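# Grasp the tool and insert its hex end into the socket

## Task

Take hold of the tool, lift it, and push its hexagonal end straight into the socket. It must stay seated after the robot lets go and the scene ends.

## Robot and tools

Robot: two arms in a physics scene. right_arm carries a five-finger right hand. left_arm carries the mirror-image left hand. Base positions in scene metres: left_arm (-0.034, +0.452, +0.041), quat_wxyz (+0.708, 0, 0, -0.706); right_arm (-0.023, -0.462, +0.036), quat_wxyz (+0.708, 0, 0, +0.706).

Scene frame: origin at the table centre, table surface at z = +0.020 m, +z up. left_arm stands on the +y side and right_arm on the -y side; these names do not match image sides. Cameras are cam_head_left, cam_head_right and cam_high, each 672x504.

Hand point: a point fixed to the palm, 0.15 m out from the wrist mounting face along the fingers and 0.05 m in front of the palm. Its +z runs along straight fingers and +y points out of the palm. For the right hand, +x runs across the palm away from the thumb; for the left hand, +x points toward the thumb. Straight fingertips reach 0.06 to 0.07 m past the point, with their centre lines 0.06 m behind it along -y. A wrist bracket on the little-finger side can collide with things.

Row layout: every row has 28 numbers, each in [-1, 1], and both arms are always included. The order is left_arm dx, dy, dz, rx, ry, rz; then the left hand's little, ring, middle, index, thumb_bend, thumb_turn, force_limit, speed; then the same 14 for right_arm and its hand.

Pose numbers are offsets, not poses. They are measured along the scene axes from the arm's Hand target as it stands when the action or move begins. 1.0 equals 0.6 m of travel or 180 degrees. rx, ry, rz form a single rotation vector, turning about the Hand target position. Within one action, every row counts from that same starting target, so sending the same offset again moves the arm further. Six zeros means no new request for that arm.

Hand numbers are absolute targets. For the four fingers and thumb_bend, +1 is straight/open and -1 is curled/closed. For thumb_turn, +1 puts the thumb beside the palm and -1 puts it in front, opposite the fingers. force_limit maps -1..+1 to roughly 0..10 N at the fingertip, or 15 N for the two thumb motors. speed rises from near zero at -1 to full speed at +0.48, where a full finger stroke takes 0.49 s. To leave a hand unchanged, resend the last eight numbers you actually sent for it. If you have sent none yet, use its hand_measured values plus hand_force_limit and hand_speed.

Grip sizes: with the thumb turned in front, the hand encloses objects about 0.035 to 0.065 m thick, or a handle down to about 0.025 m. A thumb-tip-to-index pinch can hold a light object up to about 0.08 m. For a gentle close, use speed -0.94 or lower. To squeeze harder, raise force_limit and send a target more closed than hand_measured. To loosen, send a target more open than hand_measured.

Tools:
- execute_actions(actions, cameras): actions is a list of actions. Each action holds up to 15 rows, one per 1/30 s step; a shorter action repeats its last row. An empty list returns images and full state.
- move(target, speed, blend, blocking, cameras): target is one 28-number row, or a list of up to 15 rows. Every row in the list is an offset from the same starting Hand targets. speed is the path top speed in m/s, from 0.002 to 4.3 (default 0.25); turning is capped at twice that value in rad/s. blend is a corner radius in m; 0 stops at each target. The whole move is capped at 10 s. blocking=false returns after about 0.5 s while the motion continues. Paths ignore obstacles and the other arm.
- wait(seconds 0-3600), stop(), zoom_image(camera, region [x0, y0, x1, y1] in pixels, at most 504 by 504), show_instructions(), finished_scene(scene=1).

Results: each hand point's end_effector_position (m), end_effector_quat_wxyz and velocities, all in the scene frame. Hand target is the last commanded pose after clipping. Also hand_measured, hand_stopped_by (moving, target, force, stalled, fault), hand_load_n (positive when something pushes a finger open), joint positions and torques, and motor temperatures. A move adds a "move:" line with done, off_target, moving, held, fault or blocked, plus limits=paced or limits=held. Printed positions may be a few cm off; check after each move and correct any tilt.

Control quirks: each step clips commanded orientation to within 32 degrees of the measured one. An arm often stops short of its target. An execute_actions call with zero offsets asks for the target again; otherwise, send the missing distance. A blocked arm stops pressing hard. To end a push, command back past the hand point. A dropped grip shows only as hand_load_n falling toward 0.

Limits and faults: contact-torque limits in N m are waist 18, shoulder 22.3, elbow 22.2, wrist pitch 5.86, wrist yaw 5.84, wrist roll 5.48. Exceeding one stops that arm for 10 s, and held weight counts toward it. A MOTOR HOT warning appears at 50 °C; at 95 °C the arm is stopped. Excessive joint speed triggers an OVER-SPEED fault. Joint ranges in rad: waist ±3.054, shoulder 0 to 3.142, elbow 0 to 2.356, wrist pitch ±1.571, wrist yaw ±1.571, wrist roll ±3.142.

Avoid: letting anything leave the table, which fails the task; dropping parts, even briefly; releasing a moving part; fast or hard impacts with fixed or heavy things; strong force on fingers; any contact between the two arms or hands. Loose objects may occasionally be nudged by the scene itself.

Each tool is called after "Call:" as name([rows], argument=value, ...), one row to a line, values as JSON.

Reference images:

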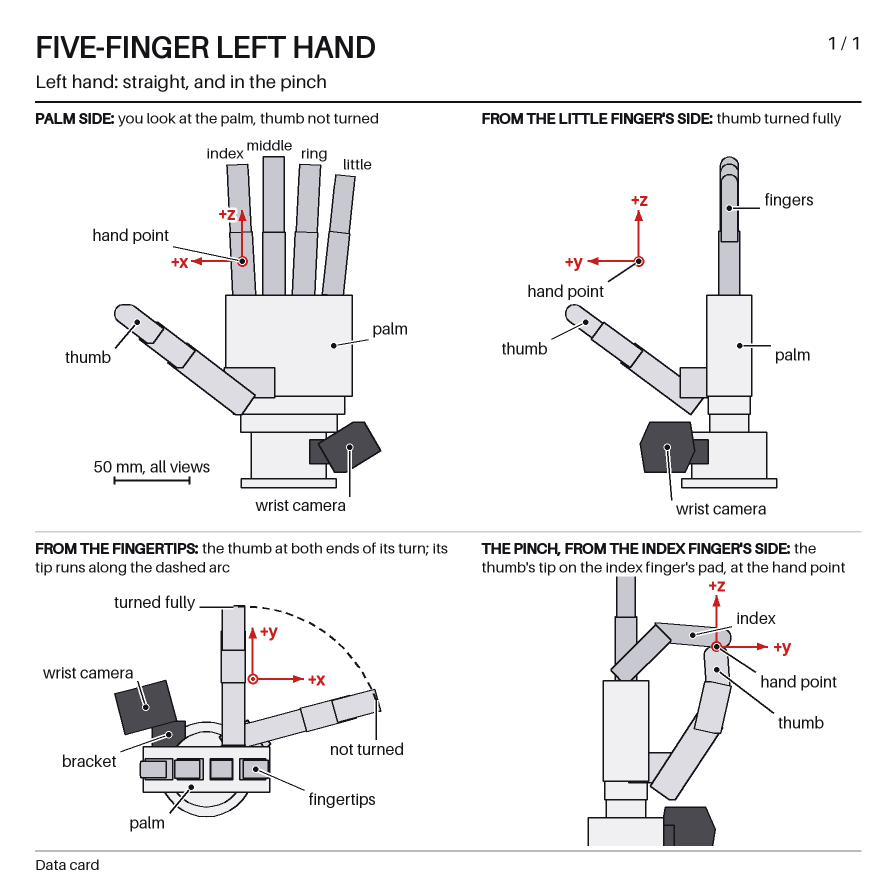

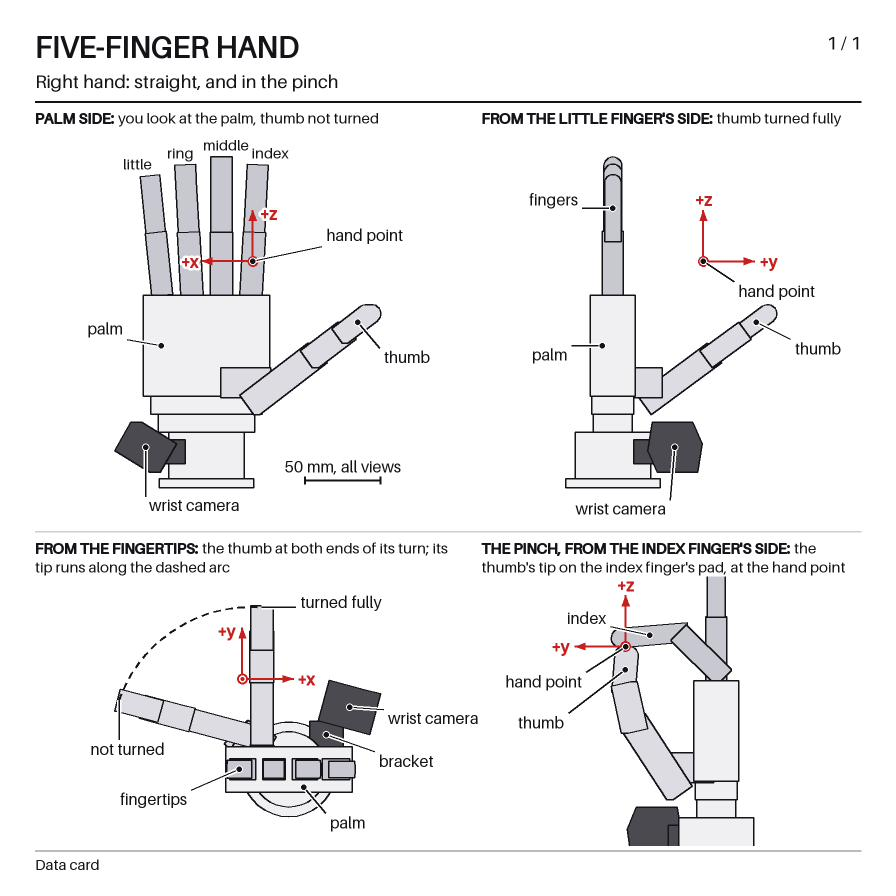

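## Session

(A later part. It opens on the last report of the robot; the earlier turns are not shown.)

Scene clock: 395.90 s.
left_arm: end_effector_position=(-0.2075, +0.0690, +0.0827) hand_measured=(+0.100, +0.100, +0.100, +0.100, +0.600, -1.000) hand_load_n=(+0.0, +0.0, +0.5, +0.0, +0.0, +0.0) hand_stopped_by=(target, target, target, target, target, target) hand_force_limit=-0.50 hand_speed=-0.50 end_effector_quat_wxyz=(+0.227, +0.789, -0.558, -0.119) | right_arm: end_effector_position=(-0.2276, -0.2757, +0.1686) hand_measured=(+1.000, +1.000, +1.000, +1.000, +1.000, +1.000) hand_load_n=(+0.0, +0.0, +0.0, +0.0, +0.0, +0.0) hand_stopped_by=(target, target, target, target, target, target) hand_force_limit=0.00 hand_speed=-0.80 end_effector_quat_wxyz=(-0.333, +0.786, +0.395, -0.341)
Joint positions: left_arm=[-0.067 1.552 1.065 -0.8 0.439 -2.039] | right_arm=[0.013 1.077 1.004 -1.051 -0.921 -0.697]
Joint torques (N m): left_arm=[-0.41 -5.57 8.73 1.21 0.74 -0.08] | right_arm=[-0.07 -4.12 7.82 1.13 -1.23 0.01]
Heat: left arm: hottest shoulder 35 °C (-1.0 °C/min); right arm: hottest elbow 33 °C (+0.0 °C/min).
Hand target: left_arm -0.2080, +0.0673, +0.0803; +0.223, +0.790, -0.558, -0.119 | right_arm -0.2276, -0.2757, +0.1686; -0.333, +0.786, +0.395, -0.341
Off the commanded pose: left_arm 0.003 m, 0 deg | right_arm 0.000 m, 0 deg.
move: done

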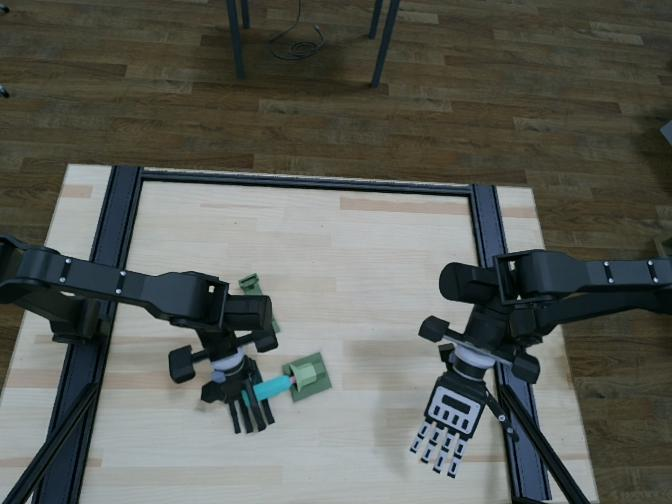

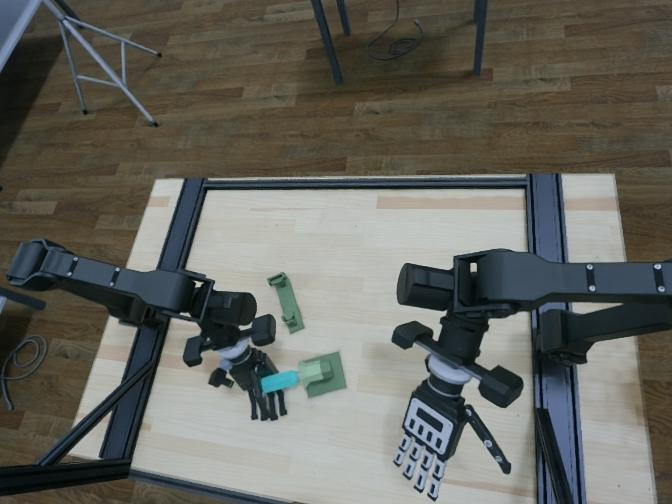

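Call:
move([
  [0.0157,0.0057,-0.0050,0,0,0,0.1,0.1,0.1,0.1,0.6,-1,-0.5,-0.5,0,0,0,0,0,0,1,1,1,1,1,1,0,-0.8],
  [0.0220,0.0080,-0.0067,0,0,0,0.1,0.1,0.1,0.1,0.6,-1,-0.5,-0.5,0,0,0,0,0,0,1,1,1,1,1,1,0,-0.8],
  [-0.0233,0.1334,-0.0143,0,0,0,0.1,0.1,0.1,0.1,0.6,-1,-0.5,-0.5,0,0,0,0,0,0,1,1,1,1,1,1,0,-0.8],
  [-0.1967,0.2745,0.0878,0,0,0,0.1,0.1,0.1,0.1,0.6,-1,-0.5,-0.5,0,0,0,0,0,0,1,1,1,1,1,1,0,-0.8],
], speed=[0.03,0.03,0.05,0.12], cameras=["cam_head_left","cam_head_right","cam_high"])

Call:
zoom_image(camera="cam_head_left", region=[206, 336, 316, 426])

Call:
zoom_image(camera="cam_head_right", region=[215, 335, 325, 425])

Call:
zoom_image(camera="cam_high", region=[350, 270, 440, 360])

Scene clock: 401.10 s.
left_arm: end_effector_position=(-0.3250, +0.2328, +0.1310) hand_measured=(+0.100, +0.100, +0.100, +0.100, +0.600, -1.000) hand_load_n=(+0.0, +0.0, +0.0, +0.0, -0.5, +0.0) hand_stopped_by=(target, target, target, target, target, target) hand_force_limit=-0.50 hand_speed=-0.50 end_effector_quat_wxyz=(+0.223, +0.790, -0.558, -0.120) | right_arm: end_effector_position=(-0.2276, -0.2757, +0.1686) hand_measured=(+1.000, +1.000, +1.000, +1.000, +1.000, +1.000) hand_load_n=(+0.0, +0.0, +0.0, +0.0, -0.5, -0.5) hand_stopped_by=(target, target, target, target, target, target) hand_force_limit=0.00 hand_speed=-0.80 end_effector_quat_wxyz=(-0.333, +0.786, +0.395, -0.341)
Joint positions: left_arm=[-0.867 1.075 0.891 -0.889 0.119 -2.806] | right_arm=[0.013 1.077 1.004 -1.051 -0.921 -0.697]
Joint torques (N m): left_arm=[-0.33 -3.52 9.67 1.72 0.13 -0.07] | right_arm=[0.13 -4.11 7.96 1.14 -1.21 0.03]
Heat: left arm: hottest shoulder 35 °C (+0.0 °C/min); right arm: hottest elbow 33 °C (+0.0 °C/min).
Hand target: left_arm -0.3261, +0.2320, +0.1331; +0.224, +0.790, -0.558, -0.119 | right_arm -0.2276, -0.2757, +0.1686; -0.333, +0.786, +0.395, -0.341
Off the commanded pose: left_arm 0.002 m, 0 deg | right_arm 0.000 m, 0 deg.
move: done

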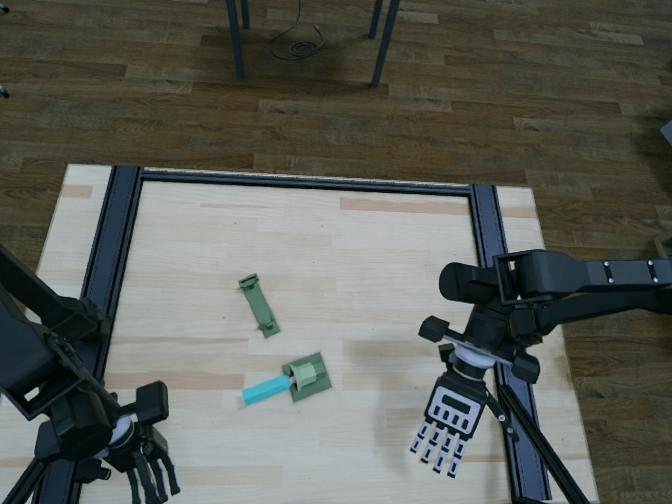

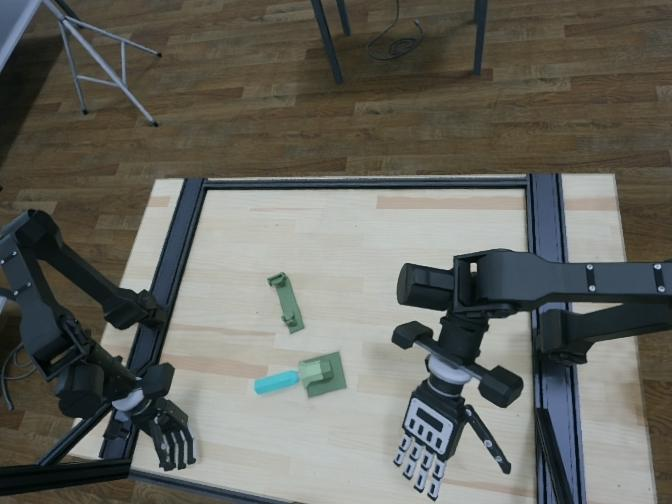

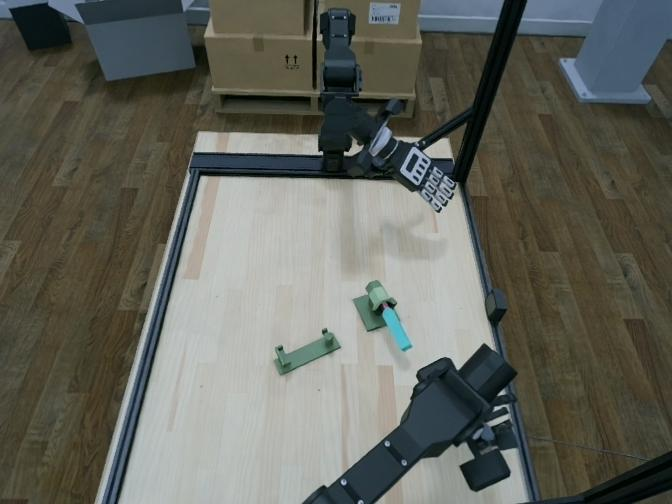

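Scaled by 4.582 from the camera's image (finer frame: 960x720).

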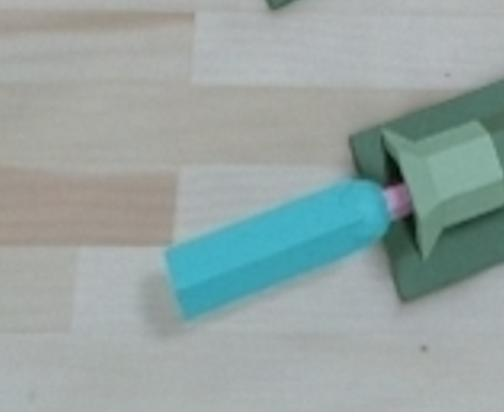

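Scaled by 4.582 from the camera's image (finer frame: 960x720).

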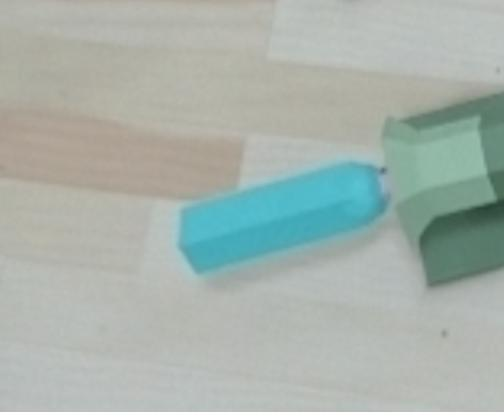

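Scaled by 5.600 from the camera's image (finer frame: 960x720).

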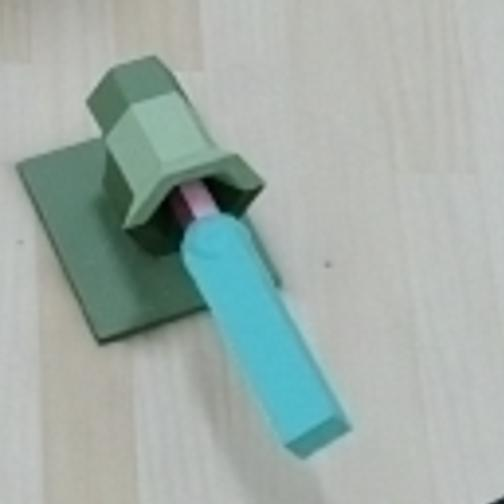

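Call:
finished_scene()

The scene is finished: the task was done.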